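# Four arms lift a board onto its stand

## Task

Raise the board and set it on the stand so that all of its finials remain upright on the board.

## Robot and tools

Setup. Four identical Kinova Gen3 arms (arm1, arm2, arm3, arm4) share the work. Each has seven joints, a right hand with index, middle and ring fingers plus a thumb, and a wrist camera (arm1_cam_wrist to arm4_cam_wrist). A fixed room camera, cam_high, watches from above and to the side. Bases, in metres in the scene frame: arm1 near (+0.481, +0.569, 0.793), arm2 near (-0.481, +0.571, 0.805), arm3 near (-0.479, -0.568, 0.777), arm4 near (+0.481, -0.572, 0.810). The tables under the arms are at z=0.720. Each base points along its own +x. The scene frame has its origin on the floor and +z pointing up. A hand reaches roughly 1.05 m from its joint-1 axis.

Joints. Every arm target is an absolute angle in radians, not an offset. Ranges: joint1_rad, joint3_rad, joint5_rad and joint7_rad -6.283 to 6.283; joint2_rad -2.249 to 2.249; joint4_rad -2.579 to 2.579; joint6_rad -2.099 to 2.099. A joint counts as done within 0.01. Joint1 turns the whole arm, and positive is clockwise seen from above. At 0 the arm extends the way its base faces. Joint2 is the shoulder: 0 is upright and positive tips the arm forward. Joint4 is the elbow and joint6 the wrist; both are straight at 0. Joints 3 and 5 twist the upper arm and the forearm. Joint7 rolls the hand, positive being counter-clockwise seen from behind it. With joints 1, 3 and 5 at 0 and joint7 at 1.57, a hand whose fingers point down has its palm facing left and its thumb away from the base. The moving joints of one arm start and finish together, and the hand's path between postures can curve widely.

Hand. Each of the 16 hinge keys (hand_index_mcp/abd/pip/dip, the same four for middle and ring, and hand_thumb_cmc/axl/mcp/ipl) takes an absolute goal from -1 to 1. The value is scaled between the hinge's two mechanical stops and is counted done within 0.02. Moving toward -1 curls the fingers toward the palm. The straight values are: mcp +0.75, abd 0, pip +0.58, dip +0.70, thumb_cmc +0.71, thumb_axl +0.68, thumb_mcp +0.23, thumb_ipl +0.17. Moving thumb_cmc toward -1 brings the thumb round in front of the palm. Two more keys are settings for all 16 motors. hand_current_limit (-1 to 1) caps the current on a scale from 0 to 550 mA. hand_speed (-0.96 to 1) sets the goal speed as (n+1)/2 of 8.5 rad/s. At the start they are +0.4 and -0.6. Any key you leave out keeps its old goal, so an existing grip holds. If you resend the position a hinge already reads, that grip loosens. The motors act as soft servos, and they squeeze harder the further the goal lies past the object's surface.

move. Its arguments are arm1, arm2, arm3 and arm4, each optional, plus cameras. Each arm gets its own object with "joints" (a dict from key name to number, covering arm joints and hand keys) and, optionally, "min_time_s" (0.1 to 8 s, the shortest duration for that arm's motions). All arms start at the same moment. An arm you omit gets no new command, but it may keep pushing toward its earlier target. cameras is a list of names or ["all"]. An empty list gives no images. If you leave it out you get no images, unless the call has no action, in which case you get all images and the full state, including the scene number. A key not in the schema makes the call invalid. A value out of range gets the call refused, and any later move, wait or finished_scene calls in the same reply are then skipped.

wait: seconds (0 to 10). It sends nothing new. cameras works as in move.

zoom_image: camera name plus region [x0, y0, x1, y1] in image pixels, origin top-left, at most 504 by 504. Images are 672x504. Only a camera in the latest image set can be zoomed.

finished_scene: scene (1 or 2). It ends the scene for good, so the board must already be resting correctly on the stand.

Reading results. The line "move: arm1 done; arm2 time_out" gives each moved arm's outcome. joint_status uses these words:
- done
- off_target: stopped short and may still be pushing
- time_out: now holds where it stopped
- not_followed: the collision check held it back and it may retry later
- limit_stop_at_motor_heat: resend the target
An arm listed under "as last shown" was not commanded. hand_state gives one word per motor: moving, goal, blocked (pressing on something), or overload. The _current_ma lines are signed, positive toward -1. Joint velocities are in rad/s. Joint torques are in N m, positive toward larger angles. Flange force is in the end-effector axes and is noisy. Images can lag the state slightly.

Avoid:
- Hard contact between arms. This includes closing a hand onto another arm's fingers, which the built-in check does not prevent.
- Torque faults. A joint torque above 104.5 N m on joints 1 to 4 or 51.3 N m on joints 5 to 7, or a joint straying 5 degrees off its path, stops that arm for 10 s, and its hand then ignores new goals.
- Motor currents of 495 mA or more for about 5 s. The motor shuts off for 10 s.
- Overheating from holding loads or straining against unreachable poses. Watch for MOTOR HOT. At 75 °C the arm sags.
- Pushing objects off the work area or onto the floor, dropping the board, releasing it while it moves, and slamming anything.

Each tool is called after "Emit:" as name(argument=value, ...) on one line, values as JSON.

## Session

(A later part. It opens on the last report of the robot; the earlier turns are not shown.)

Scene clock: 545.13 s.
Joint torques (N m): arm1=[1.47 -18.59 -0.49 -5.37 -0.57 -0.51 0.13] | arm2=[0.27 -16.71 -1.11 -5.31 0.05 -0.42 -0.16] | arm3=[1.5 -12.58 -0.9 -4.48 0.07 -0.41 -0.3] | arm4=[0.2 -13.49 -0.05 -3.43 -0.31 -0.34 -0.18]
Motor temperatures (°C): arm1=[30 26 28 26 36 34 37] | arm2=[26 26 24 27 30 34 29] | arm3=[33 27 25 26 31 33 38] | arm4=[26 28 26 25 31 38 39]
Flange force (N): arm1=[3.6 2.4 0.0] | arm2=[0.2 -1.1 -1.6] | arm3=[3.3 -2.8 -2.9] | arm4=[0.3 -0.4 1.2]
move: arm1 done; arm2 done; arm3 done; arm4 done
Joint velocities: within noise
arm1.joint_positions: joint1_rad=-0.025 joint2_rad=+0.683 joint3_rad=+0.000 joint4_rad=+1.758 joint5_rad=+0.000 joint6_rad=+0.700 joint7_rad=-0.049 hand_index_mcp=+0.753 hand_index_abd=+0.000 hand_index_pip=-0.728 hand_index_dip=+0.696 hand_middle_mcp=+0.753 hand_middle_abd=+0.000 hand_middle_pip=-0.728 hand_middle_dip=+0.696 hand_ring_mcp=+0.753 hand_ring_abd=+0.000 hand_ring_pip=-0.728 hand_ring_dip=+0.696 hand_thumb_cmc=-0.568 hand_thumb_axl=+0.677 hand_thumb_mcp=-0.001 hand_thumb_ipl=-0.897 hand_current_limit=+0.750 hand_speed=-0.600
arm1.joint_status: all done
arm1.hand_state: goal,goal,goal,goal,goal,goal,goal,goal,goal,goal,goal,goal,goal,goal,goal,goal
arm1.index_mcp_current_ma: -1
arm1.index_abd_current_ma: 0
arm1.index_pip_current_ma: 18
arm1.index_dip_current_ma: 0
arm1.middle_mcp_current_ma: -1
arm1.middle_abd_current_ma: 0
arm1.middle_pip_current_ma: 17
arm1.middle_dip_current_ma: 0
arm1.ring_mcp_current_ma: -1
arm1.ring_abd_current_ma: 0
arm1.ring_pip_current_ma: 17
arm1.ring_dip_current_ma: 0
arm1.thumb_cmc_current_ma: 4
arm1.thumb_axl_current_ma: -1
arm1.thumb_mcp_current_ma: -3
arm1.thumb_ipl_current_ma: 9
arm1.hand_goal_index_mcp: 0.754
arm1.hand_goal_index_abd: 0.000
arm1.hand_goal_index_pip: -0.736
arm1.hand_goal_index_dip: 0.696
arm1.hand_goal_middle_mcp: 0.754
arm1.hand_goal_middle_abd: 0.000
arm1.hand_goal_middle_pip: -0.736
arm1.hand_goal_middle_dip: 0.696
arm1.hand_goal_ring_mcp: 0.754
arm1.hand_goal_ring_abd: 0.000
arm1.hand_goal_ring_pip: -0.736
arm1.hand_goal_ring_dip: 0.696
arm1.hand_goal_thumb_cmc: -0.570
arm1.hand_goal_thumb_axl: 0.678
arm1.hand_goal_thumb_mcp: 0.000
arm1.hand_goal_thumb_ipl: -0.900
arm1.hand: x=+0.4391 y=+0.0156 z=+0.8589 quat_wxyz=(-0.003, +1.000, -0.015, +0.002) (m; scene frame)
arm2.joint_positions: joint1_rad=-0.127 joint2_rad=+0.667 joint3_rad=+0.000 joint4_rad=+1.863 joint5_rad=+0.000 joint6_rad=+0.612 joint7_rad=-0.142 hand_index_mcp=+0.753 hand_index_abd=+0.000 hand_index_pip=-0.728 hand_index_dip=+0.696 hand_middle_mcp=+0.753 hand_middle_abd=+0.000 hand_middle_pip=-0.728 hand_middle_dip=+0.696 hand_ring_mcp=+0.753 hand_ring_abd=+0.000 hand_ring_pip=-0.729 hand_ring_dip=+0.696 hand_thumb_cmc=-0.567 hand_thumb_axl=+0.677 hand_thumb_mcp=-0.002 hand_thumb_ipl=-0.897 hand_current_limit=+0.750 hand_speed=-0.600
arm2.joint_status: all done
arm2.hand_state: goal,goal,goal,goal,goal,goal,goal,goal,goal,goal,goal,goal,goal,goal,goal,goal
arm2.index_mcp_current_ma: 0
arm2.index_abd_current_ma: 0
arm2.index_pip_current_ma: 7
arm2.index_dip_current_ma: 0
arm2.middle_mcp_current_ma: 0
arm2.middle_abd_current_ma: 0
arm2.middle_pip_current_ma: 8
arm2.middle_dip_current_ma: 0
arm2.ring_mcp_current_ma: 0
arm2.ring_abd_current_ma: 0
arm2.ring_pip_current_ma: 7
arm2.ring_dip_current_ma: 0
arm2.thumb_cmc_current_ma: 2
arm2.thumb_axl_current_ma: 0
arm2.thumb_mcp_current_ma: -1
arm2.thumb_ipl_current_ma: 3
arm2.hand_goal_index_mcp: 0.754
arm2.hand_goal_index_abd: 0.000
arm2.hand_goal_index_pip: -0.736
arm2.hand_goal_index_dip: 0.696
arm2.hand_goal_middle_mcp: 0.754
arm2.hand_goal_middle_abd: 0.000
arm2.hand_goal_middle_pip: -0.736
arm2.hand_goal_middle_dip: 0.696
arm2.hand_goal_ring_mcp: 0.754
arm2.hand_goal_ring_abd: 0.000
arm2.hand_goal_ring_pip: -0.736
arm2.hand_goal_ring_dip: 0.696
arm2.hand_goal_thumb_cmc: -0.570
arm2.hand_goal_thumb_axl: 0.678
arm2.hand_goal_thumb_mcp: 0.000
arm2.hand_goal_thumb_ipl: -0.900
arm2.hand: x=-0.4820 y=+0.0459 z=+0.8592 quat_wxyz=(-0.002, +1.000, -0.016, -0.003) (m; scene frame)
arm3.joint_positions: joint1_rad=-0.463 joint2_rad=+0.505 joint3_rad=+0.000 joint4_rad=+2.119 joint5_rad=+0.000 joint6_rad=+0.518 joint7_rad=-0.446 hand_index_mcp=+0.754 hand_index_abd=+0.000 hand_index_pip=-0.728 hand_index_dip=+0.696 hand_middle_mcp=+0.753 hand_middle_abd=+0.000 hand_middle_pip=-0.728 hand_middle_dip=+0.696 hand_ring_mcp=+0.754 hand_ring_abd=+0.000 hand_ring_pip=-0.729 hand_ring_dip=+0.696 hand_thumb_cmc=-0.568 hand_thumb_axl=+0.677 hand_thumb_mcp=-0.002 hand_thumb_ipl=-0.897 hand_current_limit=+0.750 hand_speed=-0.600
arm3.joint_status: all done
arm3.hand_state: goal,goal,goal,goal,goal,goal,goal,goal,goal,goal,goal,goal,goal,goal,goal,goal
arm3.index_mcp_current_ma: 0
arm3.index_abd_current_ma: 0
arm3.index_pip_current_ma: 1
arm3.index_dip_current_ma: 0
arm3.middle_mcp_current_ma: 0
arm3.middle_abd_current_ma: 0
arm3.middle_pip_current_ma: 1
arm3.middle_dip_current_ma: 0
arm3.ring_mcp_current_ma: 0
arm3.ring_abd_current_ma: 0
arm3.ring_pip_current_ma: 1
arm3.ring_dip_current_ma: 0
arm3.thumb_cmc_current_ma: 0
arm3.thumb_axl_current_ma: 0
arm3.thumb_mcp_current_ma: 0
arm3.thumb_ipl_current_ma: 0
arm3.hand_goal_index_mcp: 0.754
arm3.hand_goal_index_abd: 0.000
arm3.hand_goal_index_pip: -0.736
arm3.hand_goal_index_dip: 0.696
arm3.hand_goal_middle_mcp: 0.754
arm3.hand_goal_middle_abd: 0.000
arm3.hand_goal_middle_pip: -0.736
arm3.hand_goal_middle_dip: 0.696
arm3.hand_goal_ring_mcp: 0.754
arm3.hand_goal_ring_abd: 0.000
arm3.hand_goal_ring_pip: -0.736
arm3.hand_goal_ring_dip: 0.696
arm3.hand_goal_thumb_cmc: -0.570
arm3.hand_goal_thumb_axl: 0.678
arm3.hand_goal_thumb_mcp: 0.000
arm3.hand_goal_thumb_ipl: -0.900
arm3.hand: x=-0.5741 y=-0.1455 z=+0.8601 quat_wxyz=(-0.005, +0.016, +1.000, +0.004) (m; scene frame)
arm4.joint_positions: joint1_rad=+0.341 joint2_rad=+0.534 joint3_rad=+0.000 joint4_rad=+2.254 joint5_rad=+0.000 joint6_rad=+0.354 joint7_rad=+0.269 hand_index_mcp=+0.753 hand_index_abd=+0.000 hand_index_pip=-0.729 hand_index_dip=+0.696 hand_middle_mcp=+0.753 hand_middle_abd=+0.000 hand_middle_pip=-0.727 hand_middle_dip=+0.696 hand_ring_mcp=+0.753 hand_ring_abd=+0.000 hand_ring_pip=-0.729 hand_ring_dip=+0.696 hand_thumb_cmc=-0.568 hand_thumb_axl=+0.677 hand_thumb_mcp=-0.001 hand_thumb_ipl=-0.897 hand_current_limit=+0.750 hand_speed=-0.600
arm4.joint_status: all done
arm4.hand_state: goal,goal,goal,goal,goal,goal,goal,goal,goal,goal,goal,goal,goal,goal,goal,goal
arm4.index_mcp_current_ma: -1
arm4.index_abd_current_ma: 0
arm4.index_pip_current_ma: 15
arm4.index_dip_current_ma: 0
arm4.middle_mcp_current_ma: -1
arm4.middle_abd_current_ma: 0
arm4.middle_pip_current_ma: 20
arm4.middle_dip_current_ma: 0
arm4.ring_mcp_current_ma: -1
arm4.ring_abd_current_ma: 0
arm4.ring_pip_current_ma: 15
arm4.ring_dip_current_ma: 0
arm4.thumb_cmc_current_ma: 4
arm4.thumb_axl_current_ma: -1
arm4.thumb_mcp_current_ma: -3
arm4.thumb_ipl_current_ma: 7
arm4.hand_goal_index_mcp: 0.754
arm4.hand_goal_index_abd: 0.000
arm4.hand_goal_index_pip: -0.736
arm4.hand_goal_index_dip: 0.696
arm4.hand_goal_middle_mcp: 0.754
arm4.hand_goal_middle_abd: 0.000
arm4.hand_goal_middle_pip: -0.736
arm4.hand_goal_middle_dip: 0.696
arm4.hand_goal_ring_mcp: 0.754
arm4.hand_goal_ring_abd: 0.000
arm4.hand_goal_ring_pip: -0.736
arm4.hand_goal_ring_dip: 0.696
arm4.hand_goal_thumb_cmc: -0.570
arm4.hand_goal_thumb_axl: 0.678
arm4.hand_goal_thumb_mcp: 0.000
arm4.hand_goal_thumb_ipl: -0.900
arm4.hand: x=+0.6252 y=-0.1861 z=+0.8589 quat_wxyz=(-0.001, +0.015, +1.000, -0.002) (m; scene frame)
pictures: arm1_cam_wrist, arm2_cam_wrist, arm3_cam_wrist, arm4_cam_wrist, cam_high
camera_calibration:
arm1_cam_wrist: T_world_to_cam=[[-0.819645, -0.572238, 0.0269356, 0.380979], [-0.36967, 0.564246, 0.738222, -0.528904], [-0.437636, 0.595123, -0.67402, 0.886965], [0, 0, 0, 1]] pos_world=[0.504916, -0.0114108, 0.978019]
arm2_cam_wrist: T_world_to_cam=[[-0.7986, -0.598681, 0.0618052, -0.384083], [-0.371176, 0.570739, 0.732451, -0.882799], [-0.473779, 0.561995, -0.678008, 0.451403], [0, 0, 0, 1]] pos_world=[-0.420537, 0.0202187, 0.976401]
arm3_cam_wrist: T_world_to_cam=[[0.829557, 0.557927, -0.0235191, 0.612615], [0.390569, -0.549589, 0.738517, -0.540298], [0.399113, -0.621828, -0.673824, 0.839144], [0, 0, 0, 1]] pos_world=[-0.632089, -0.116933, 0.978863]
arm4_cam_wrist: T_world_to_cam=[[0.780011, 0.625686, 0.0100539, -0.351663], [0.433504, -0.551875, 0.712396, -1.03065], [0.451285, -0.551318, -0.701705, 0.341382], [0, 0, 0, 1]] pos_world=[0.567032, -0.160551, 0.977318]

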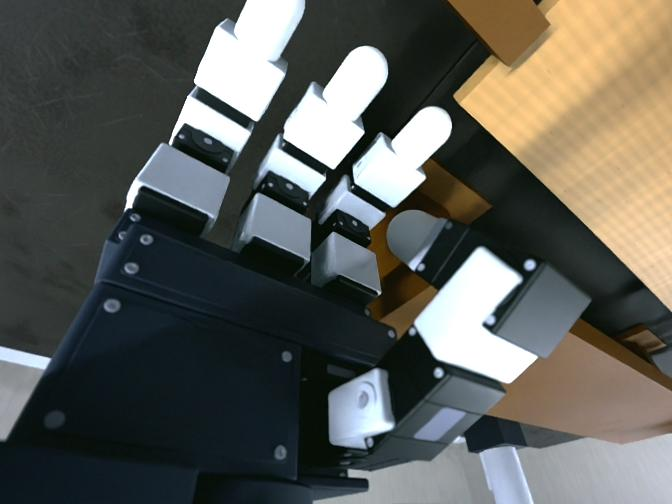

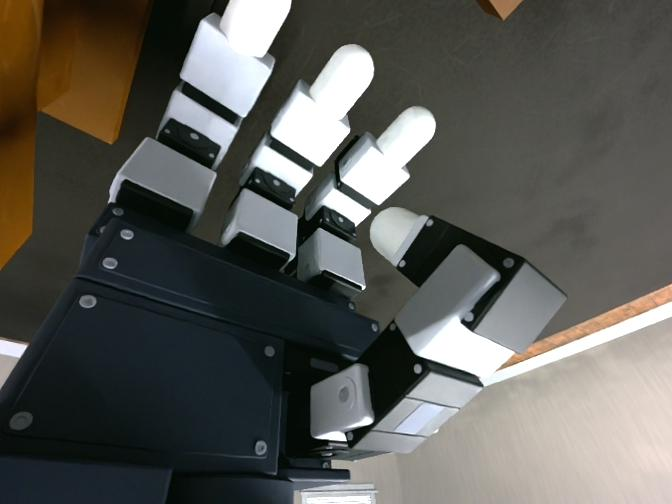

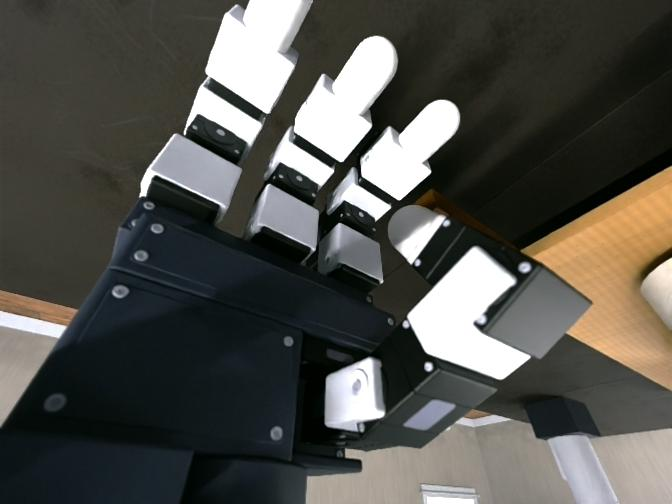

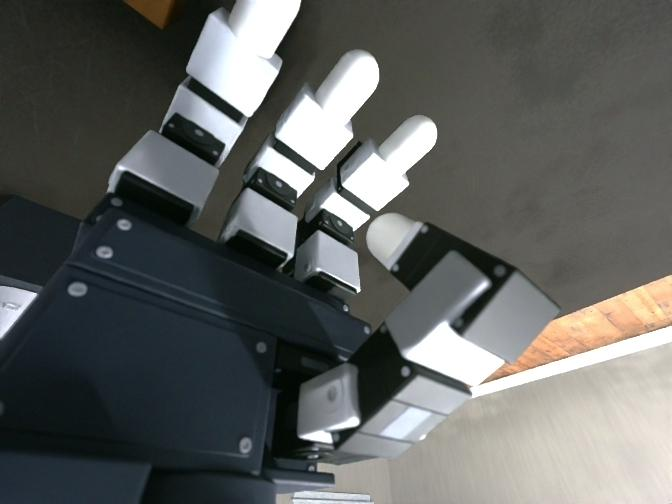

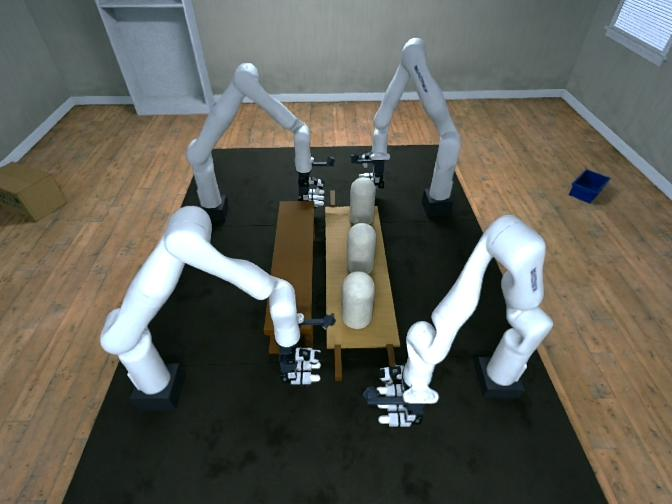

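Emit:
move(arm1={"joints":{"joint1_rad":-0.0308,"joint2_rad":0.7911,"joint4_rad":1.7822,"joint6_rad":0.5683,"joint7_rad":-0.0401,"hand_thumb_mcp":0.2247,"hand_thumb_ipl":-0.98},"min_time_s":2.5}, arm2={"joints":{"joint1_rad":-0.1322,"joint2_rad":0.7844,"joint4_rad":1.8818,"joint6_rad":0.4754,"joint7_rad":-0.1303,"hand_thumb_cmc":0.714},"min_time_s":2.5}, arm3={"joints":{"joint1_rad":-0.4673,"joint2_rad":0.6409,"joint4_rad":2.1666,"joint6_rad":0.3341,"joint7_rad":-0.4328,"hand_thumb_cmc":0.714,"hand_thumb_mcp":0.226,"hand_thumb_ipl":0.168},"min_time_s":2.5}, arm4={"joints":{"joint1_rad":0.3278,"joint2_rad":0.7066,"joint4_rad":2.2282,"joint6_rad":0.2068,"joint7_rad":0.2705,"hand_thumb_cmc":0.714},"min_time_s":2.5}, cameras=["cam_high"])

Emit:
zoom_image(camera="cam_high", region=[270, 150, 430, 230])

Emit:
zoom_image(camera="cam_high", region=[290, 320, 440, 430])

Scene clock: 795.20 s.
Joint torques (N m): arm1=[1.54 -19.29 -0.4 -4.49 -0.57 -0.51 0.13] | arm2=[0.2 -17.44 -1.03 -4.21 0.05 -0.4 -0.15] | arm3=[1.43 -13.35 -0.86 -2.92 0.09 -0.33 -0.3] | arm4=[0.23 -15.04 -0.01 -2.19 -0.28 -0.31 -0.17]
Motor temperatures (°C): arm1=[30 28 28 25 36 34 37] | arm2=[26 28 24 26 30 33 29] | arm3=[33 27 25 25 31 33 38] | arm4=[26 29 26 24 30 38 39]
Flange force (N): arm1=[3.8 2.3 0.4] | arm2=[0.3 -0.6 -1.7] | arm3=[4.0 -2.3 -3.1] | arm4=[0.4 -0.4 1.3]
move: arm1 done; arm2 done; arm3 done; arm4 done
Joint velocities: within noise
arm1.joint_positions: joint1_rad=-0.031 joint2_rad=+0.791 joint3_rad=+0.000 joint4_rad=+1.782 joint5_rad=+0.000 joint6_rad=+0.568 joint7_rad=-0.040 hand_index_mcp=+0.753 hand_index_abd=+0.000 hand_index_pip=-0.728 hand_index_dip=+0.696 hand_middle_mcp=+0.753 hand_middle_abd=+0.000 hand_middle_pip=-0.728 hand_middle_dip=+0.696 hand_ring_mcp=+0.753 hand_ring_abd=+0.000 hand_ring_pip=-0.728 hand_ring_dip=+0.696 hand_thumb_cmc=-0.568 hand_thumb_axl=+0.677 hand_thumb_mcp=+0.217 hand_thumb_ipl=-0.977 hand_current_limit=+0.750 hand_speed=-0.600
arm1.joint_status: all done
arm1.hand_state: goal,goal,goal,goal,goal,goal,goal,goal,goal,goal,goal,goal,goal,goal,goal,goal
arm1.index_mcp_current_ma: -1
arm1.index_abd_current_ma: 0
arm1.index_pip_current_ma: 18
arm1.index_dip_current_ma: 0
arm1.middle_mcp_current_ma: -1
arm1.middle_abd_current_ma: 0
arm1.middle_pip_current_ma: 17
arm1.middle_dip_current_ma: 0
arm1.ring_mcp_current_ma: -1
arm1.ring_abd_current_ma: 0
arm1.ring_pip_current_ma: 17
arm1.ring_dip_current_ma: 0
arm1.thumb_cmc_current_ma: 4
arm1.thumb_axl_current_ma: -1
arm1.thumb_mcp_current_ma: -22
arm1.thumb_ipl_current_ma: 8
arm1.hand_goal_index_mcp: 0.754
arm1.hand_goal_index_abd: 0.000
arm1.hand_goal_index_pip: -0.736
arm1.hand_goal_index_dip: 0.696
arm1.hand_goal_middle_mcp: 0.754
arm1.hand_goal_middle_abd: 0.000
arm1.hand_goal_middle_pip: -0.736
arm1.hand_goal_middle_dip: 0.696
arm1.hand_goal_ring_mcp: 0.754
arm1.hand_goal_ring_abd: 0.000
arm1.hand_goal_ring_pip: -0.736
arm1.hand_goal_ring_dip: 0.696
arm1.hand_goal_thumb_cmc: -0.570
arm1.hand_goal_thumb_axl: 0.678
arm1.hand_goal_thumb_mcp: 0.224
arm1.hand_goal_thumb_ipl: -0.980
arm1.hand: x=+0.4433 y=+0.0152 z=+0.8039 quat_wxyz=(-0.003, +1.000, -0.008, +0.002) (m; scene frame)
arm2.joint_positions: joint1_rad=-0.132 joint2_rad=+0.784 joint3_rad=+0.000 joint4_rad=+1.882 joint5_rad=+0.000 joint6_rad=+0.475 joint7_rad=-0.130 hand_index_mcp=+0.753 hand_index_abd=+0.000 hand_index_pip=-0.728 hand_index_dip=+0.696 hand_middle_mcp=+0.753 hand_middle_abd=+0.000 hand_middle_pip=-0.728 hand_middle_dip=+0.696 hand_ring_mcp=+0.753 hand_ring_abd=+0.000 hand_ring_pip=-0.729 hand_ring_dip=+0.696 hand_thumb_cmc=+0.711 hand_thumb_axl=+0.677 hand_thumb_mcp=-0.002 hand_thumb_ipl=-0.897 hand_current_limit=+0.750 hand_speed=-0.600
arm2.joint_status: all done
arm2.hand_state: goal,goal,goal,goal,goal,goal,goal,goal,goal,goal,goal,goal,goal,goal,goal,goal
arm2.index_mcp_current_ma: 0
arm2.index_abd_current_ma: 0
arm2.index_pip_current_ma: 7
arm2.index_dip_current_ma: 0
arm2.middle_mcp_current_ma: 0
arm2.middle_abd_current_ma: 0
arm2.middle_pip_current_ma: 8
arm2.middle_dip_current_ma: 0
arm2.ring_mcp_current_ma: 0
arm2.ring_abd_current_ma: 0
arm2.ring_pip_current_ma: 7
arm2.ring_dip_current_ma: 0
arm2.thumb_cmc_current_ma: -2
arm2.thumb_axl_current_ma: 0
arm2.thumb_mcp_current_ma: -1
arm2.thumb_ipl_current_ma: 3
arm2.hand_goal_index_mcp: 0.754
arm2.hand_goal_index_abd: 0.000
arm2.hand_goal_index_pip: -0.736
arm2.hand_goal_index_dip: 0.696
arm2.hand_goal_middle_mcp: 0.754
arm2.hand_goal_middle_abd: 0.000
arm2.hand_goal_middle_pip: -0.736
arm2.hand_goal_middle_dip: 0.696
arm2.hand_goal_ring_mcp: 0.754
arm2.hand_goal_ring_abd: 0.000
arm2.hand_goal_ring_pip: -0.736
arm2.hand_goal_ring_dip: 0.696
arm2.hand_goal_thumb_cmc: 0.714
arm2.hand_goal_thumb_axl: 0.678
arm2.hand_goal_thumb_mcp: 0.000
arm2.hand_goal_thumb_ipl: -0.900
arm2.hand: x=-0.4785 y=+0.0455 z=+0.8042 quat_wxyz=(-0.002, +1.000, -0.007, -0.003) (m; scene frame)
arm3.joint_positions: joint1_rad=-0.467 joint2_rad=+0.641 joint3_rad=+0.000 joint4_rad=+2.167 joint5_rad=+0.000 joint6_rad=+0.334 joint7_rad=-0.433 hand_index_mcp=+0.754 hand_index_abd=+0.000 hand_index_pip=-0.728 hand_index_dip=+0.696 hand_middle_mcp=+0.753 hand_middle_abd=+0.000 hand_middle_pip=-0.728 hand_middle_dip=+0.696 hand_ring_mcp=+0.754 hand_ring_abd=+0.000 hand_ring_pip=-0.729 hand_ring_dip=+0.696 hand_thumb_cmc=+0.712 hand_thumb_axl=+0.677 hand_thumb_mcp=+0.217 hand_thumb_ipl=+0.164 hand_current_limit=+0.750 hand_speed=-0.600
arm3.joint_status: all done
arm3.hand_state: goal,goal,goal,goal,goal,goal,goal,goal,goal,goal,goal,goal,goal,goal,goal,goal
arm3.index_mcp_current_ma: 0
arm3.index_abd_current_ma: 0
arm3.index_pip_current_ma: 1
arm3.index_dip_current_ma: 0
arm3.middle_mcp_current_ma: 0
arm3.middle_abd_current_ma: 0
arm3.middle_pip_current_ma: 1
arm3.middle_dip_current_ma: 0
arm3.ring_mcp_current_ma: 0
arm3.ring_abd_current_ma: 0
arm3.ring_pip_current_ma: 1
arm3.ring_dip_current_ma: 0
arm3.thumb_cmc_current_ma: 0
arm3.thumb_axl_current_ma: 0
arm3.thumb_mcp_current_ma: -3
arm3.thumb_ipl_current_ma: 0
arm3.hand_goal_index_mcp: 0.754
arm3.hand_goal_index_abd: 0.000
arm3.hand_goal_index_pip: -0.736
arm3.hand_goal_index_dip: 0.696
arm3.hand_goal_middle_mcp: 0.754
arm3.hand_goal_middle_abd: 0.000
arm3.hand_goal_middle_pip: -0.736
arm3.hand_goal_middle_dip: 0.696
arm3.hand_goal_ring_mcp: 0.754
arm3.hand_goal_ring_abd: 0.000
arm3.hand_goal_ring_pip: -0.736
arm3.hand_goal_ring_dip: 0.696
arm3.hand_goal_thumb_cmc: 0.714
arm3.hand_goal_thumb_axl: 0.678
arm3.hand_goal_thumb_mcp: 0.226
arm3.hand_goal_thumb_ipl: 0.168
arm3.hand: x=-0.5755 y=-0.1492 z=+0.8051 quat_wxyz=(-0.005, +0.008, +1.000, +0.004) (m; scene frame)
arm4.joint_positions: joint1_rad=+0.328 joint2_rad=+0.707 joint3_rad=+0.000 joint4_rad=+2.228 joint5_rad=+0.000 joint6_rad=+0.207 joint7_rad=+0.271 hand_index_mcp=+0.753 hand_index_abd=+0.000 hand_index_pip=-0.729 hand_index_dip=+0.696 hand_middle_mcp=+0.753 hand_middle_abd=+0.000 hand_middle_pip=-0.727 hand_middle_dip=+0.696 hand_ring_mcp=+0.753 hand_ring_abd=+0.000 hand_ring_pip=-0.729 hand_ring_dip=+0.696 hand_thumb_cmc=+0.711 hand_thumb_axl=+0.677 hand_thumb_mcp=-0.001 hand_thumb_ipl=-0.897 hand_current_limit=+0.750 hand_speed=-0.600
arm4.joint_status: all done
arm4.hand_state: goal,goal,goal,goal,goal,goal,goal,goal,goal,goal,goal,goal,goal,goal,goal,goal
arm4.index_mcp_current_ma: -1
arm4.index_abd_current_ma: 0
arm4.index_pip_current_ma: 15
arm4.index_dip_current_ma: 0
arm4.middle_mcp_current_ma: -1
arm4.middle_abd_current_ma: 0
arm4.middle_pip_current_ma: 20
arm4.middle_dip_current_ma: 0
arm4.ring_mcp_current_ma: -1
arm4.ring_abd_current_ma: 0
arm4.ring_pip_current_ma: 15
arm4.ring_dip_current_ma: 0
arm4.thumb_cmc_current_ma: -4
arm4.thumb_axl_current_ma: -1
arm4.thumb_mcp_current_ma: -3
arm4.thumb_ipl_current_ma: 7
arm4.hand_goal_index_mcp: 0.754
arm4.hand_goal_index_abd: 0.000
arm4.hand_goal_index_pip: -0.736
arm4.hand_goal_index_dip: 0.696
arm4.hand_goal_middle_mcp: 0.754
arm4.hand_goal_middle_abd: 0.000
arm4.hand_goal_middle_pip: -0.736
arm4.hand_goal_middle_dip: 0.696
arm4.hand_goal_ring_mcp: 0.754
arm4.hand_goal_ring_abd: 0.000
arm4.hand_goal_ring_pip: -0.736
arm4.hand_goal_ring_dip: 0.696
arm4.hand_goal_thumb_cmc: 0.714
arm4.hand_goal_thumb_axl: 0.678
arm4.hand_goal_thumb_mcp: 0.000
arm4.hand_goal_thumb_ipl: -0.900
arm4.hand: x=+0.6238 y=-0.1703 z=+0.8038 quat_wxyz=(-0.001, +0.008, +1.000, -0.002) (m; scene frame)
pictures: cam_high

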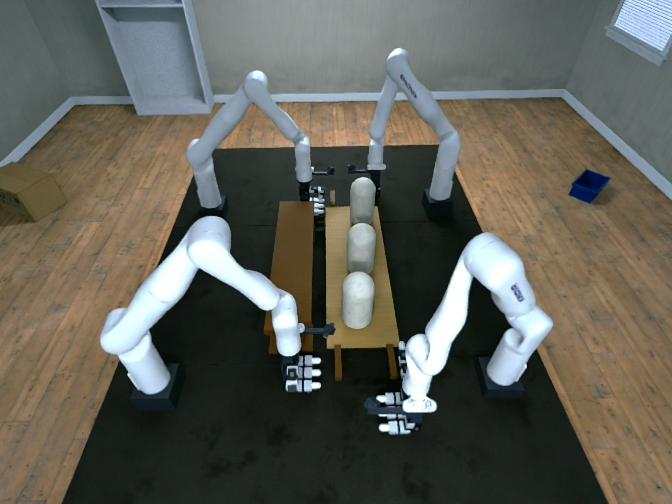

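Scaled by 3.150 from the camera's 672x504 image, which has a finer 960x720 frame.

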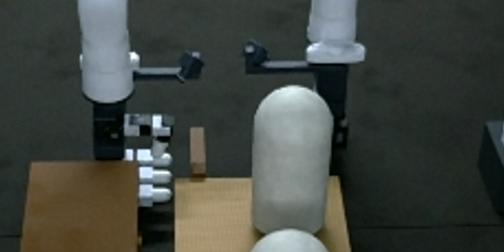

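Scaled by 3.360 from the camera's 672x504 image, which has a finer 960x720 frame.

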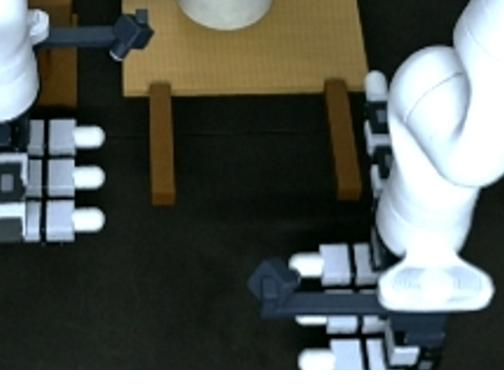

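Emit:
move(arm3={"joints":{"joint1_rad":-0.2697,"joint2_rad":0.6207,"joint4_rad":2.2333,"joint6_rad":0.2876,"joint7_rad":-0.2352},"min_time_s":2.5}, arm4={"joints":{"joint1_rad":0.1309,"joint2_rad":0.6971,"joint4_rad":2.2854,"joint6_rad":0.1591,"joint7_rad":0.0736},"min_time_s":2.5}, cameras=["cam_high","arm3_cam_wrist","arm4_cam_wrist"])

Emit:
zoom_image(camera="cam_high", region=[290, 320, 440, 430])

Scene clock: 808.53 s.
Joint torques (N m): arm1=[1.55 -19.25 -0.45 -4.54 -0.57 -0.52 0.12] | arm2=[0.27 -17.42 -1.05 -4.21 0.06 -0.42 -0.16] | arm3=[1.48 -12.68 -0.86 -2.54 0.09 -0.34 -0.33] | arm4=[0.21 -14.46 0.03 -1.78 -0.3 -0.32 -0.17]
Motor temperatures (°C): arm1=[30 28 28 25 36 34 37] | arm2=[26 28 24 26 30 33 29] | arm3=[33 27 25 25 31 33 38] | arm4=[26 29 26 24 30 38 39]
Flange force (N): arm1=[3.8 2.1 0.4] | arm2=[0.4 -0.6 -1.8] | arm3=[4.9 -1.4 -3.4] | arm4=[0.3 -0.5 1.1]
move: arm3 done; arm4 done
Joint velocities: within noise
arm1, arm2: as last shown
arm3.joint_positions: joint1_rad=-0.270 joint2_rad=+0.621 joint3_rad=+0.000 joint4_rad=+2.233 joint5_rad=+0.000 joint6_rad=+0.288 joint7_rad=-0.235 hand_index_mcp=+0.754 hand_index_abd=+0.000 hand_index_pip=-0.728 hand_index_dip=+0.696 hand_middle_mcp=+0.753 hand_middle_abd=+0.000 hand_middle_pip=-0.728 hand_middle_dip=+0.696 hand_ring_mcp=+0.754 hand_ring_abd=+0.000 hand_ring_pip=-0.729 hand_ring_dip=+0.696 hand_thumb_cmc=+0.712 hand_thumb_axl=+0.677 hand_thumb_mcp=+0.217 hand_thumb_ipl=+0.164 hand_current_limit=+0.750 hand_speed=-0.600
arm3.joint_status: all done
arm3.hand_state: goal,goal,goal,goal,goal,goal,goal,goal,goal,goal,goal,goal,goal,goal,goal,goal
arm3.index_mcp_current_ma: 0
arm3.index_abd_current_ma: 0
arm3.index_pip_current_ma: 1
arm3.index_dip_current_ma: 0
arm3.middle_mcp_current_ma: 0
arm3.middle_abd_current_ma: 0
arm3.middle_pip_current_ma: 1
arm3.middle_dip_current_ma: 0
arm3.ring_mcp_current_ma: 0
arm3.ring_abd_current_ma: 0
arm3.ring_pip_current_ma: 1
arm3.ring_dip_current_ma: 0
arm3.thumb_cmc_current_ma: 0
arm3.thumb_axl_current_ma: 0
arm3.thumb_mcp_current_ma: -3
arm3.thumb_ipl_current_ma: 0
arm3.hand_goal_index_mcp: 0.754
arm3.hand_goal_index_abd: 0.000
arm3.hand_goal_index_pip: -0.736
arm3.hand_goal_index_dip: 0.696
arm3.hand_goal_middle_mcp: 0.754
arm3.hand_goal_middle_abd: 0.000
arm3.hand_goal_middle_pip: -0.736
arm3.hand_goal_middle_dip: 0.696
arm3.hand_goal_ring_mcp: 0.754
arm3.hand_goal_ring_abd: 0.000
arm3.hand_goal_ring_pip: -0.736
arm3.hand_goal_ring_dip: 0.696
arm3.hand_goal_thumb_cmc: 0.714
arm3.hand_goal_thumb_axl: 0.678
arm3.hand_goal_thumb_mcp: 0.226
arm3.hand_goal_thumb_ipl: 0.168
arm3.hand: x=-0.5030 y=-0.1522 z=+0.8049 quat_wxyz=(-0.005, +0.008, +1.000, +0.004) (m; scene frame)
arm4.joint_positions: joint1_rad=+0.131 joint2_rad=+0.697 joint3_rad=+0.000 joint4_rad=+2.285 joint5_rad=+0.000 joint6_rad=+0.159 joint7_rad=+0.074 hand_index_mcp=+0.753 hand_index_abd=+0.000 hand_index_pip=-0.729 hand_index_dip=+0.696 hand_middle_mcp=+0.753 hand_middle_abd=+0.000 hand_middle_pip=-0.727 hand_middle_dip=+0.696 hand_ring_mcp=+0.753 hand_ring_abd=+0.000 hand_ring_pip=-0.729 hand_ring_dip=+0.696 hand_thumb_cmc=+0.711 hand_thumb_axl=+0.677 hand_thumb_mcp=-0.001 hand_thumb_ipl=-0.897 hand_current_limit=+0.750 hand_speed=-0.600
arm4.joint_status: all done
arm4.hand_state: goal,goal,goal,goal,goal,goal,goal,goal,goal,goal,goal,goal,goal,goal,goal,goal
arm4.index_mcp_current_ma: -1
arm4.index_abd_current_ma: 0
arm4.index_pip_current_ma: 15
arm4.index_dip_current_ma: 0
arm4.middle_mcp_current_ma: -1
arm4.middle_abd_current_ma: 0
arm4.middle_pip_current_ma: 20
arm4.middle_dip_current_ma: 0
arm4.ring_mcp_current_ma: -1
arm4.ring_abd_current_ma: 0
arm4.ring_pip_current_ma: 15
arm4.ring_dip_current_ma: 0
arm4.thumb_cmc_current_ma: -4
arm4.thumb_axl_current_ma: -1
arm4.thumb_mcp_current_ma: -3
arm4.thumb_ipl_current_ma: 7
arm4.hand_goal_index_mcp: 0.754
arm4.hand_goal_index_abd: 0.000
arm4.hand_goal_index_pip: -0.736
arm4.hand_goal_index_dip: 0.696
arm4.hand_goal_middle_mcp: 0.754
arm4.hand_goal_middle_abd: 0.000
arm4.hand_goal_middle_pip: -0.736
arm4.hand_goal_middle_dip: 0.696
arm4.hand_goal_ring_mcp: 0.754
arm4.hand_goal_ring_abd: 0.000
arm4.hand_goal_ring_pip: -0.736
arm4.hand_goal_ring_dip: 0.696
arm4.hand_goal_thumb_cmc: 0.714
arm4.hand_goal_thumb_axl: 0.678
arm4.hand_goal_thumb_mcp: 0.000
arm4.hand_goal_thumb_ipl: -0.900
arm4.hand: x=+0.5579 y=-0.1708 z=+0.8039 quat_wxyz=(-0.001, +0.008, +1.000, -0.002) (m; scene frame)
pictures: arm3_cam_wrist, arm4_cam_wrist, cam_high
camera_calibration:
arm3_cam_wrist: T_world_to_cam=[[0.819981, 0.571918, -0.0232663, 0.553164], [0.399694, -0.543013, 0.7385, -0.525354], [0.409728, -0.614855, -0.673852, 0.775867], [0, 0, 0, 1]] pos_world=[-0.561497, -0.124593, 0.923664]
arm4_cam_wrist: T_world_to_cam=[[0.770576, 0.637268, 0.0101065, -0.300983], [0.441678, -0.545368, 0.712386, -0.957292], [0.459493, -0.544484, -0.701715, 0.338192], [0, 0, 0, 1]] pos_world=[0.499348, -0.146129, 0.922318]

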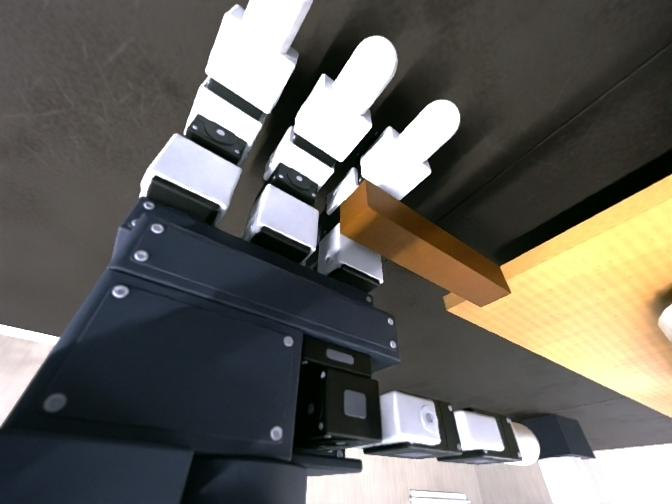

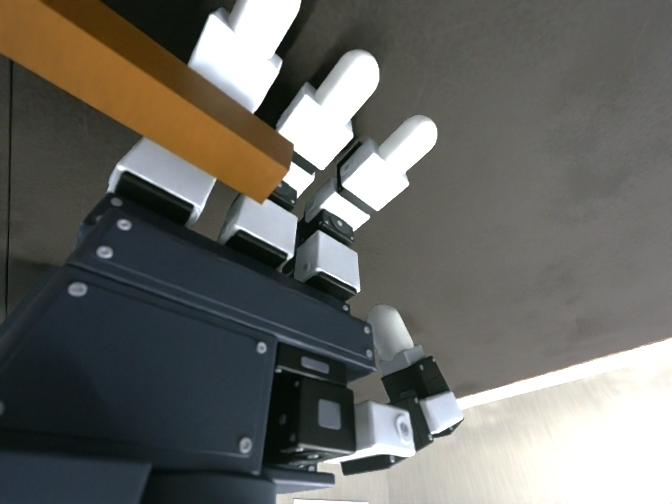

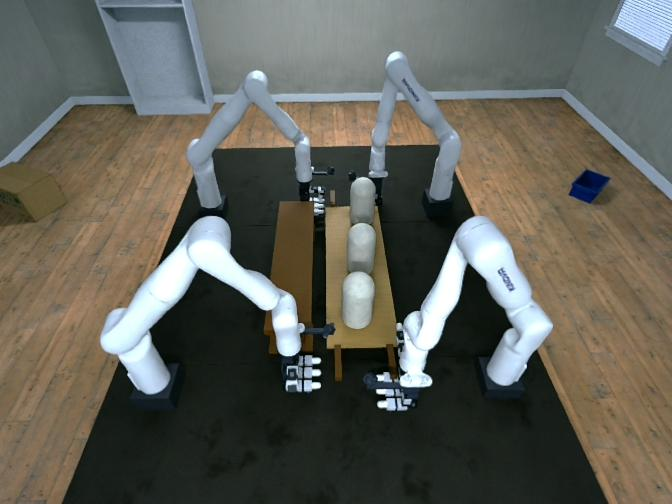

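Scaled by 3.360 from the camera's 672x504 image, which has a finer 960x720 frame.

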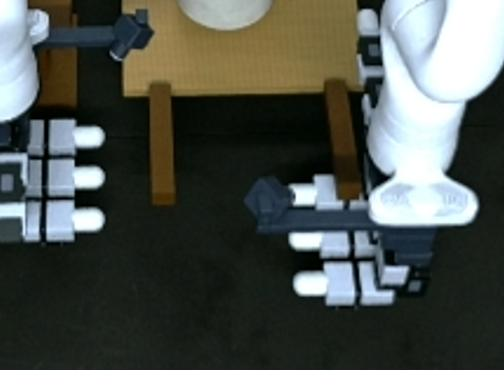

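Emit:
move(arm1={"joints":{"joint1_rad":-0.0265,"joint2_rad":0.9392,"joint4_rad":1.3937,"joint6_rad":0.8087,"joint7_rad":-0.0358},"min_time_s":3}, arm2={"joints":{"joint1_rad":-0.1080,"joint2_rad":0.9448,"joint4_rad":1.4365,"joint6_rad":0.7603,"joint7_rad":-0.1061},"min_time_s":3}, arm3={"joints":{"joint1_rad":-0.0525,"joint2_rad":0.6174,"joint4_rad":2.2383,"joint6_rad":0.2859,"joint7_rad":-0.0180},"min_time_s":3}, arm4={"joints":{"joint1_rad":-0.0763,"joint2_rad":0.6967,"joint4_rad":2.2904,"joint6_rad":0.1545,"joint7_rad":-0.1336},"min_time_s":3}, cameras=["all"])

Emit:
zoom_image(camera="cam_high", region=[290, 310, 440, 420])

Emit:
zoom_image(camera="cam_high", region=[270, 150, 430, 230])

Scene clock: 831.40 s.
Joint torques (N m): arm1=[1.49 -22.69 -0.49 -6.01 -0.57 -0.47 0.12] | arm2=[0.23 -21.45 -0.99 -6.24 0.05 -0.37 -0.16] | arm3=[1.43 -12.58 -0.87 -2.53 0.07 -0.38 -0.29] | arm4=[0.16 -14.4 0.03 -1.79 -0.28 -0.33 -0.19]
Motor temperatures (°C): arm1=[29 29 28 25 36 34 37] | arm2=[26 28 24 26 30 33 29] | arm3=[33 28 25 25 31 33 38] | arm4=[26 30 26 24 30 38 39]
Flange force (N): arm1=[3.0 3.0 0.3] | arm2=[0.1 -1.2 -1.3] | arm3=[5.0 -0.4 -3.7] | arm4=[0.0 -0.6 1.1]
move: arm1 done; arm2 done; arm3 done; arm4 done
Joint velocities: within noise
arm1.joint_positions: joint1_rad=-0.027 joint2_rad=+0.939 joint3_rad=+0.000 joint4_rad=+1.394 joint5_rad=+0.000 joint6_rad=+0.809 joint7_rad=-0.036 hand_index_mcp=+0.759 hand_index_abd=+0.000 hand_index_pip=-0.729 hand_index_dip=+0.696 hand_middle_mcp=+0.754 hand_middle_abd=+0.000 hand_middle_pip=-0.729 hand_middle_dip=+0.696 hand_ring_mcp=+0.754 hand_ring_abd=+0.000 hand_ring_pip=-0.729 hand_ring_dip=+0.696 hand_thumb_cmc=-0.569 hand_thumb_axl=+0.677 hand_thumb_mcp=+0.218 hand_thumb_ipl=-0.977 hand_current_limit=+0.750 hand_speed=-0.600
arm1.joint_status: all done
arm1.hand_state: goal,goal,goal,goal,goal,goal,goal,goal,goal,goal,goal,goal,goal,goal,goal,goal
arm1.index_mcp_current_ma: 12
arm1.index_abd_current_ma: 0
arm1.index_pip_current_ma: 15
arm1.index_dip_current_ma: 0
arm1.middle_mcp_current_ma: 0
arm1.middle_abd_current_ma: 0
arm1.middle_pip_current_ma: 15
arm1.middle_dip_current_ma: 0
arm1.ring_mcp_current_ma: 0
arm1.ring_abd_current_ma: 0
arm1.ring_pip_current_ma: 15
arm1.ring_dip_current_ma: 0
arm1.thumb_cmc_current_ma: 1
arm1.thumb_axl_current_ma: -1
arm1.thumb_mcp_current_ma: -18
arm1.thumb_ipl_current_ma: 7
arm1.hand_goal_index_mcp: 0.754
arm1.hand_goal_index_abd: 0.000
arm1.hand_goal_index_pip: -0.736
arm1.hand_goal_index_dip: 0.696
arm1.hand_goal_middle_mcp: 0.754
arm1.hand_goal_middle_abd: 0.000
arm1.hand_goal_middle_pip: -0.736
arm1.hand_goal_middle_dip: 0.696
arm1.hand_goal_ring_mcp: 0.754
arm1.hand_goal_ring_abd: 0.000
arm1.hand_goal_ring_pip: -0.736
arm1.hand_goal_ring_dip: 0.696
arm1.hand_goal_thumb_cmc: -0.570
arm1.hand_goal_thumb_axl: 0.678
arm1.hand_goal_thumb_mcp: 0.224
arm1.hand_goal_thumb_ipl: -0.980
arm1.hand: x=+0.4434 y=-0.0833 z=+0.8039 quat_wxyz=(-0.003, +1.000, -0.008, +0.002) (m; scene frame)
arm2.joint_positions: joint1_rad=-0.108 joint2_rad=+0.945 joint3_rad=+0.000 joint4_rad=+1.436 joint5_rad=+0.000 joint6_rad=+0.760 joint7_rad=-0.106 hand_index_mcp=+0.754 hand_index_abd=+0.000 hand_index_pip=-0.728 hand_index_dip=+0.696 hand_middle_mcp=+0.753 hand_middle_abd=+0.000 hand_middle_pip=-0.728 hand_middle_dip=+0.696 hand_ring_mcp=+0.753 hand_ring_abd=+0.000 hand_ring_pip=-0.729 hand_ring_dip=+0.696 hand_thumb_cmc=+0.711 hand_thumb_axl=+0.677 hand_thumb_mcp=-0.002 hand_thumb_ipl=-0.897 hand_current_limit=+0.750 hand_speed=-0.600
arm2.joint_status: all done
arm2.hand_state: goal,goal,goal,goal,goal,goal,goal,goal,goal,goal,goal,goal,goal,goal,goal,goal
arm2.index_mcp_current_ma: 0
arm2.index_abd_current_ma: 0
arm2.index_pip_current_ma: 7
arm2.index_dip_current_ma: 0
arm2.middle_mcp_current_ma: 0
arm2.middle_abd_current_ma: 0
arm2.middle_pip_current_ma: 8
arm2.middle_dip_current_ma: 0
arm2.ring_mcp_current_ma: 0
arm2.ring_abd_current_ma: 0
arm2.ring_pip_current_ma: 7
arm2.ring_dip_current_ma: 0
arm2.thumb_cmc_current_ma: -2
arm2.thumb_axl_current_ma: 0
arm2.thumb_mcp_current_ma: -1
arm2.thumb_ipl_current_ma: 3
arm2.hand_goal_index_mcp: 0.754
arm2.hand_goal_index_abd: 0.000
arm2.hand_goal_index_pip: -0.736
arm2.hand_goal_index_dip: 0.696
arm2.hand_goal_middle_mcp: 0.754
arm2.hand_goal_middle_abd: 0.000
arm2.hand_goal_middle_pip: -0.736
arm2.hand_goal_middle_dip: 0.696
arm2.hand_goal_ring_mcp: 0.754
arm2.hand_goal_ring_abd: 0.000
arm2.hand_goal_ring_pip: -0.736
arm2.hand_goal_ring_dip: 0.696
arm2.hand_goal_thumb_cmc: 0.714
arm2.hand_goal_thumb_axl: 0.678
arm2.hand_goal_thumb_mcp: 0.000
arm2.hand_goal_thumb_ipl: -0.900
arm2.hand: x=-0.4785 y=-0.0711 z=+0.8041 quat_wxyz=(-0.002, +1.000, -0.007, -0.003) (m; scene frame)
arm3.joint_positions: joint1_rad=-0.053 joint2_rad=+0.617 joint3_rad=+0.000 joint4_rad=+2.238 joint5_rad=+0.000 joint6_rad=+0.286 joint7_rad=-0.018 hand_index_mcp=+0.754 hand_index_abd=+0.000 hand_index_pip=-0.728 hand_index_dip=+0.696 hand_middle_mcp=+0.753 hand_middle_abd=+0.000 hand_middle_pip=-0.728 hand_middle_dip=+0.696 hand_ring_mcp=+0.754 hand_ring_abd=+0.000 hand_ring_pip=-0.729 hand_ring_dip=+0.696 hand_thumb_cmc=+0.712 hand_thumb_axl=+0.677 hand_thumb_mcp=+0.217 hand_thumb_ipl=+0.164 hand_current_limit=+0.750 hand_speed=-0.600
arm3.joint_status: all done
arm3.hand_state: goal,goal,goal,goal,goal,goal,goal,goal,goal,goal,goal,goal,goal,goal,goal,goal
arm3.index_mcp_current_ma: 0
arm3.index_abd_current_ma: 0
arm3.index_pip_current_ma: 1
arm3.index_dip_current_ma: 0
arm3.middle_mcp_current_ma: 0
arm3.middle_abd_current_ma: 0
arm3.middle_pip_current_ma: 1
arm3.middle_dip_current_ma: 0
arm3.ring_mcp_current_ma: 0
arm3.ring_abd_current_ma: 0
arm3.ring_pip_current_ma: 1
arm3.ring_dip_current_ma: 0
arm3.thumb_cmc_current_ma: 0
arm3.thumb_axl_current_ma: 0
arm3.thumb_mcp_current_ma: -3
arm3.thumb_ipl_current_ma: 0
arm3.hand_goal_index_mcp: 0.754
arm3.hand_goal_index_abd: 0.000
arm3.hand_goal_index_pip: -0.736
arm3.hand_goal_index_dip: 0.696
arm3.hand_goal_middle_mcp: 0.754
arm3.hand_goal_middle_abd: 0.000
arm3.hand_goal_middle_pip: -0.736
arm3.hand_goal_middle_dip: 0.696
arm3.hand_goal_ring_mcp: 0.754
arm3.hand_goal_ring_abd: 0.000
arm3.hand_goal_ring_pip: -0.736
arm3.hand_goal_ring_dip: 0.696
arm3.hand_goal_thumb_cmc: 0.714
arm3.hand_goal_thumb_axl: 0.678
arm3.hand_goal_thumb_mcp: 0.226
arm3.hand_goal_thumb_ipl: 0.168
arm3.hand: x=-0.4305 y=-0.1512 z=+0.8049 quat_wxyz=(-0.005, +0.008, +1.000, +0.004) (m; scene frame)
arm4.joint_positions: joint1_rad=-0.076 joint2_rad=+0.697 joint3_rad=+0.000 joint4_rad=+2.290 joint5_rad=+0.000 joint6_rad=+0.154 joint7_rad=-0.134 hand_index_mcp=+0.757 hand_index_abd=+0.000 hand_index_pip=-0.730 hand_index_dip=+0.696 hand_middle_mcp=+0.754 hand_middle_abd=+0.000 hand_middle_pip=-0.728 hand_middle_dip=+0.696 hand_ring_mcp=+0.754 hand_ring_abd=+0.000 hand_ring_pip=-0.730 hand_ring_dip=+0.696 hand_thumb_cmc=+0.713 hand_thumb_axl=+0.678 hand_thumb_mcp=-0.001 hand_thumb_ipl=-0.897 hand_current_limit=+0.750 hand_speed=-0.600
arm4.joint_status: all done
arm4.hand_state: goal,goal,goal,goal,goal,goal,goal,goal,goal,goal,goal,goal,goal,goal,goal,goal
arm4.index_mcp_current_ma: 6
arm4.index_abd_current_ma: 0
arm4.index_pip_current_ma: 12
arm4.index_dip_current_ma: 0
arm4.middle_mcp_current_ma: 0
arm4.middle_abd_current_ma: 0
arm4.middle_pip_current_ma: 16
arm4.middle_dip_current_ma: 0
arm4.ring_mcp_current_ma: 0
arm4.ring_abd_current_ma: 0
arm4.ring_pip_current_ma: 12
arm4.ring_dip_current_ma: 0
arm4.thumb_cmc_current_ma: -2
arm4.thumb_axl_current_ma: -1
arm4.thumb_mcp_current_ma: -3
arm4.thumb_ipl_current_ma: 6
arm4.hand_goal_index_mcp: 0.754
arm4.hand_goal_index_abd: 0.000
arm4.hand_goal_index_pip: -0.736
arm4.hand_goal_index_dip: 0.696
arm4.hand_goal_middle_mcp: 0.754
arm4.hand_goal_middle_abd: 0.000
arm4.hand_goal_middle_pip: -0.736
arm4.hand_goal_middle_dip: 0.696
arm4.hand_goal_ring_mcp: 0.754
arm4.hand_goal_ring_abd: 0.000
arm4.hand_goal_ring_pip: -0.736
arm4.hand_goal_ring_dip: 0.696
arm4.hand_goal_thumb_cmc: 0.714
arm4.hand_goal_thumb_axl: 0.678
arm4.hand_goal_thumb_mcp: 0.000
arm4.hand_goal_thumb_ipl: -0.900
arm4.hand: x=+0.4919 y=-0.1682 z=+0.8039 quat_wxyz=(-0.001, +0.008, +1.000, -0.002) (m; scene frame)
pictures: arm1_cam_wrist, arm2_cam_wrist, arm3_cam_wrist, arm4_cam_wrist, cam_high
camera_calibration:
arm1_cam_wrist: T_world_to_cam=[[-0.810824, -0.584673, 0.0268862, 0.324554], [-0.378285, 0.558551, 0.738188, -0.427524], [-0.446616, 0.588369, -0.674059, 0.913944], [0, 0, 0, 1]] pos_world=[0.509612, -0.109185, 0.922919]
arm2_cam_wrist: T_world_to_cam=[[-0.788261, -0.612239, 0.0617067, -0.443866], [-0.380964, 0.564312, 0.732406, -0.77957], [-0.483229, 0.553819, -0.678067, 0.476428], [0, 0, 0, 1]] pos_world=[-0.416647, -0.0956855, 0.921401]
arm3_cam_wrist: T_world_to_cam=[[0.819947, 0.571969, -0.0232121, 0.493001], [0.399679, -0.542988, 0.738526, -0.553858], [0.40981, -0.614829, -0.673825, 0.746754], [0, 0, 0, 1]] pos_world=[-0.488897, -0.123593, 0.923664]
arm4_cam_wrist: T_world_to_cam=[[0.770548, 0.637302, 0.01006, -0.251724], [0.441727, -0.545328, 0.712387, -0.92681], [0.459492, -0.544485, -0.701715, 0.370005], [0, 0, 0, 1]] pos_world=[0.433348, -0.143529, 0.922418]

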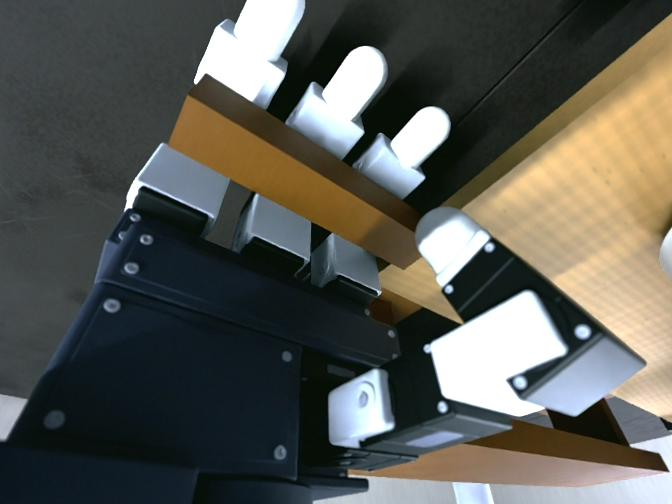

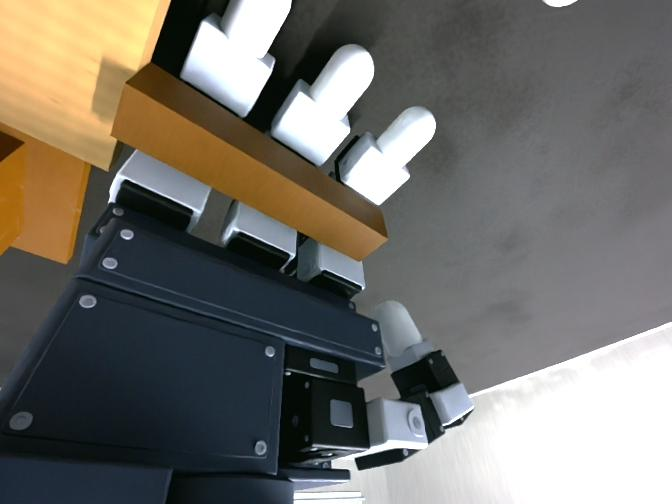

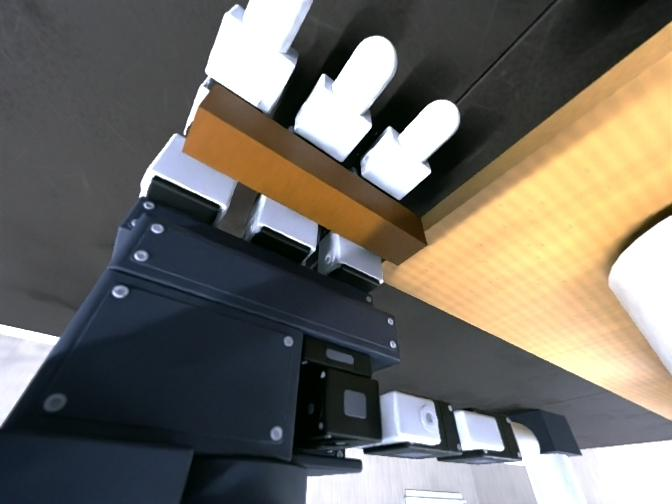

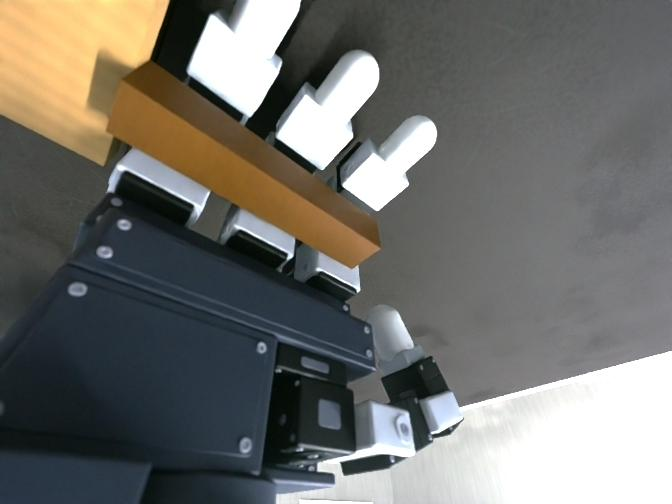

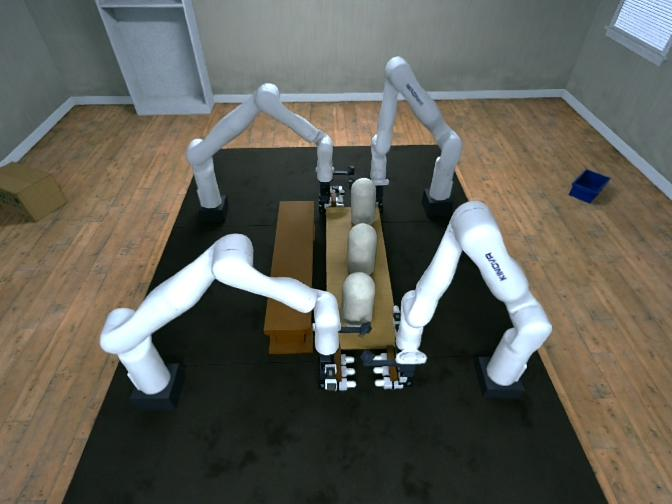

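Scaled by 3.360 from the camera's 672x504 image, which has a finer 960x720 frame.

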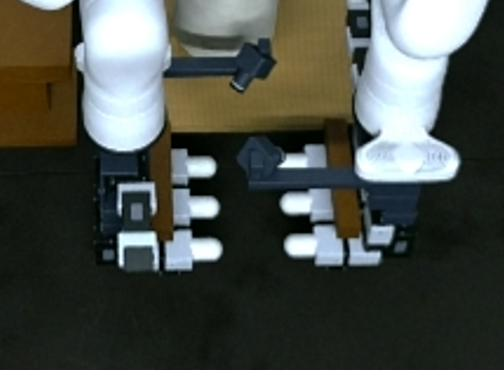

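Scaled by 3.150 from the camera's 672x504 image, which has a finer 960x720 frame.

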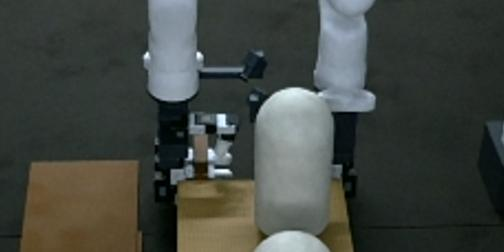

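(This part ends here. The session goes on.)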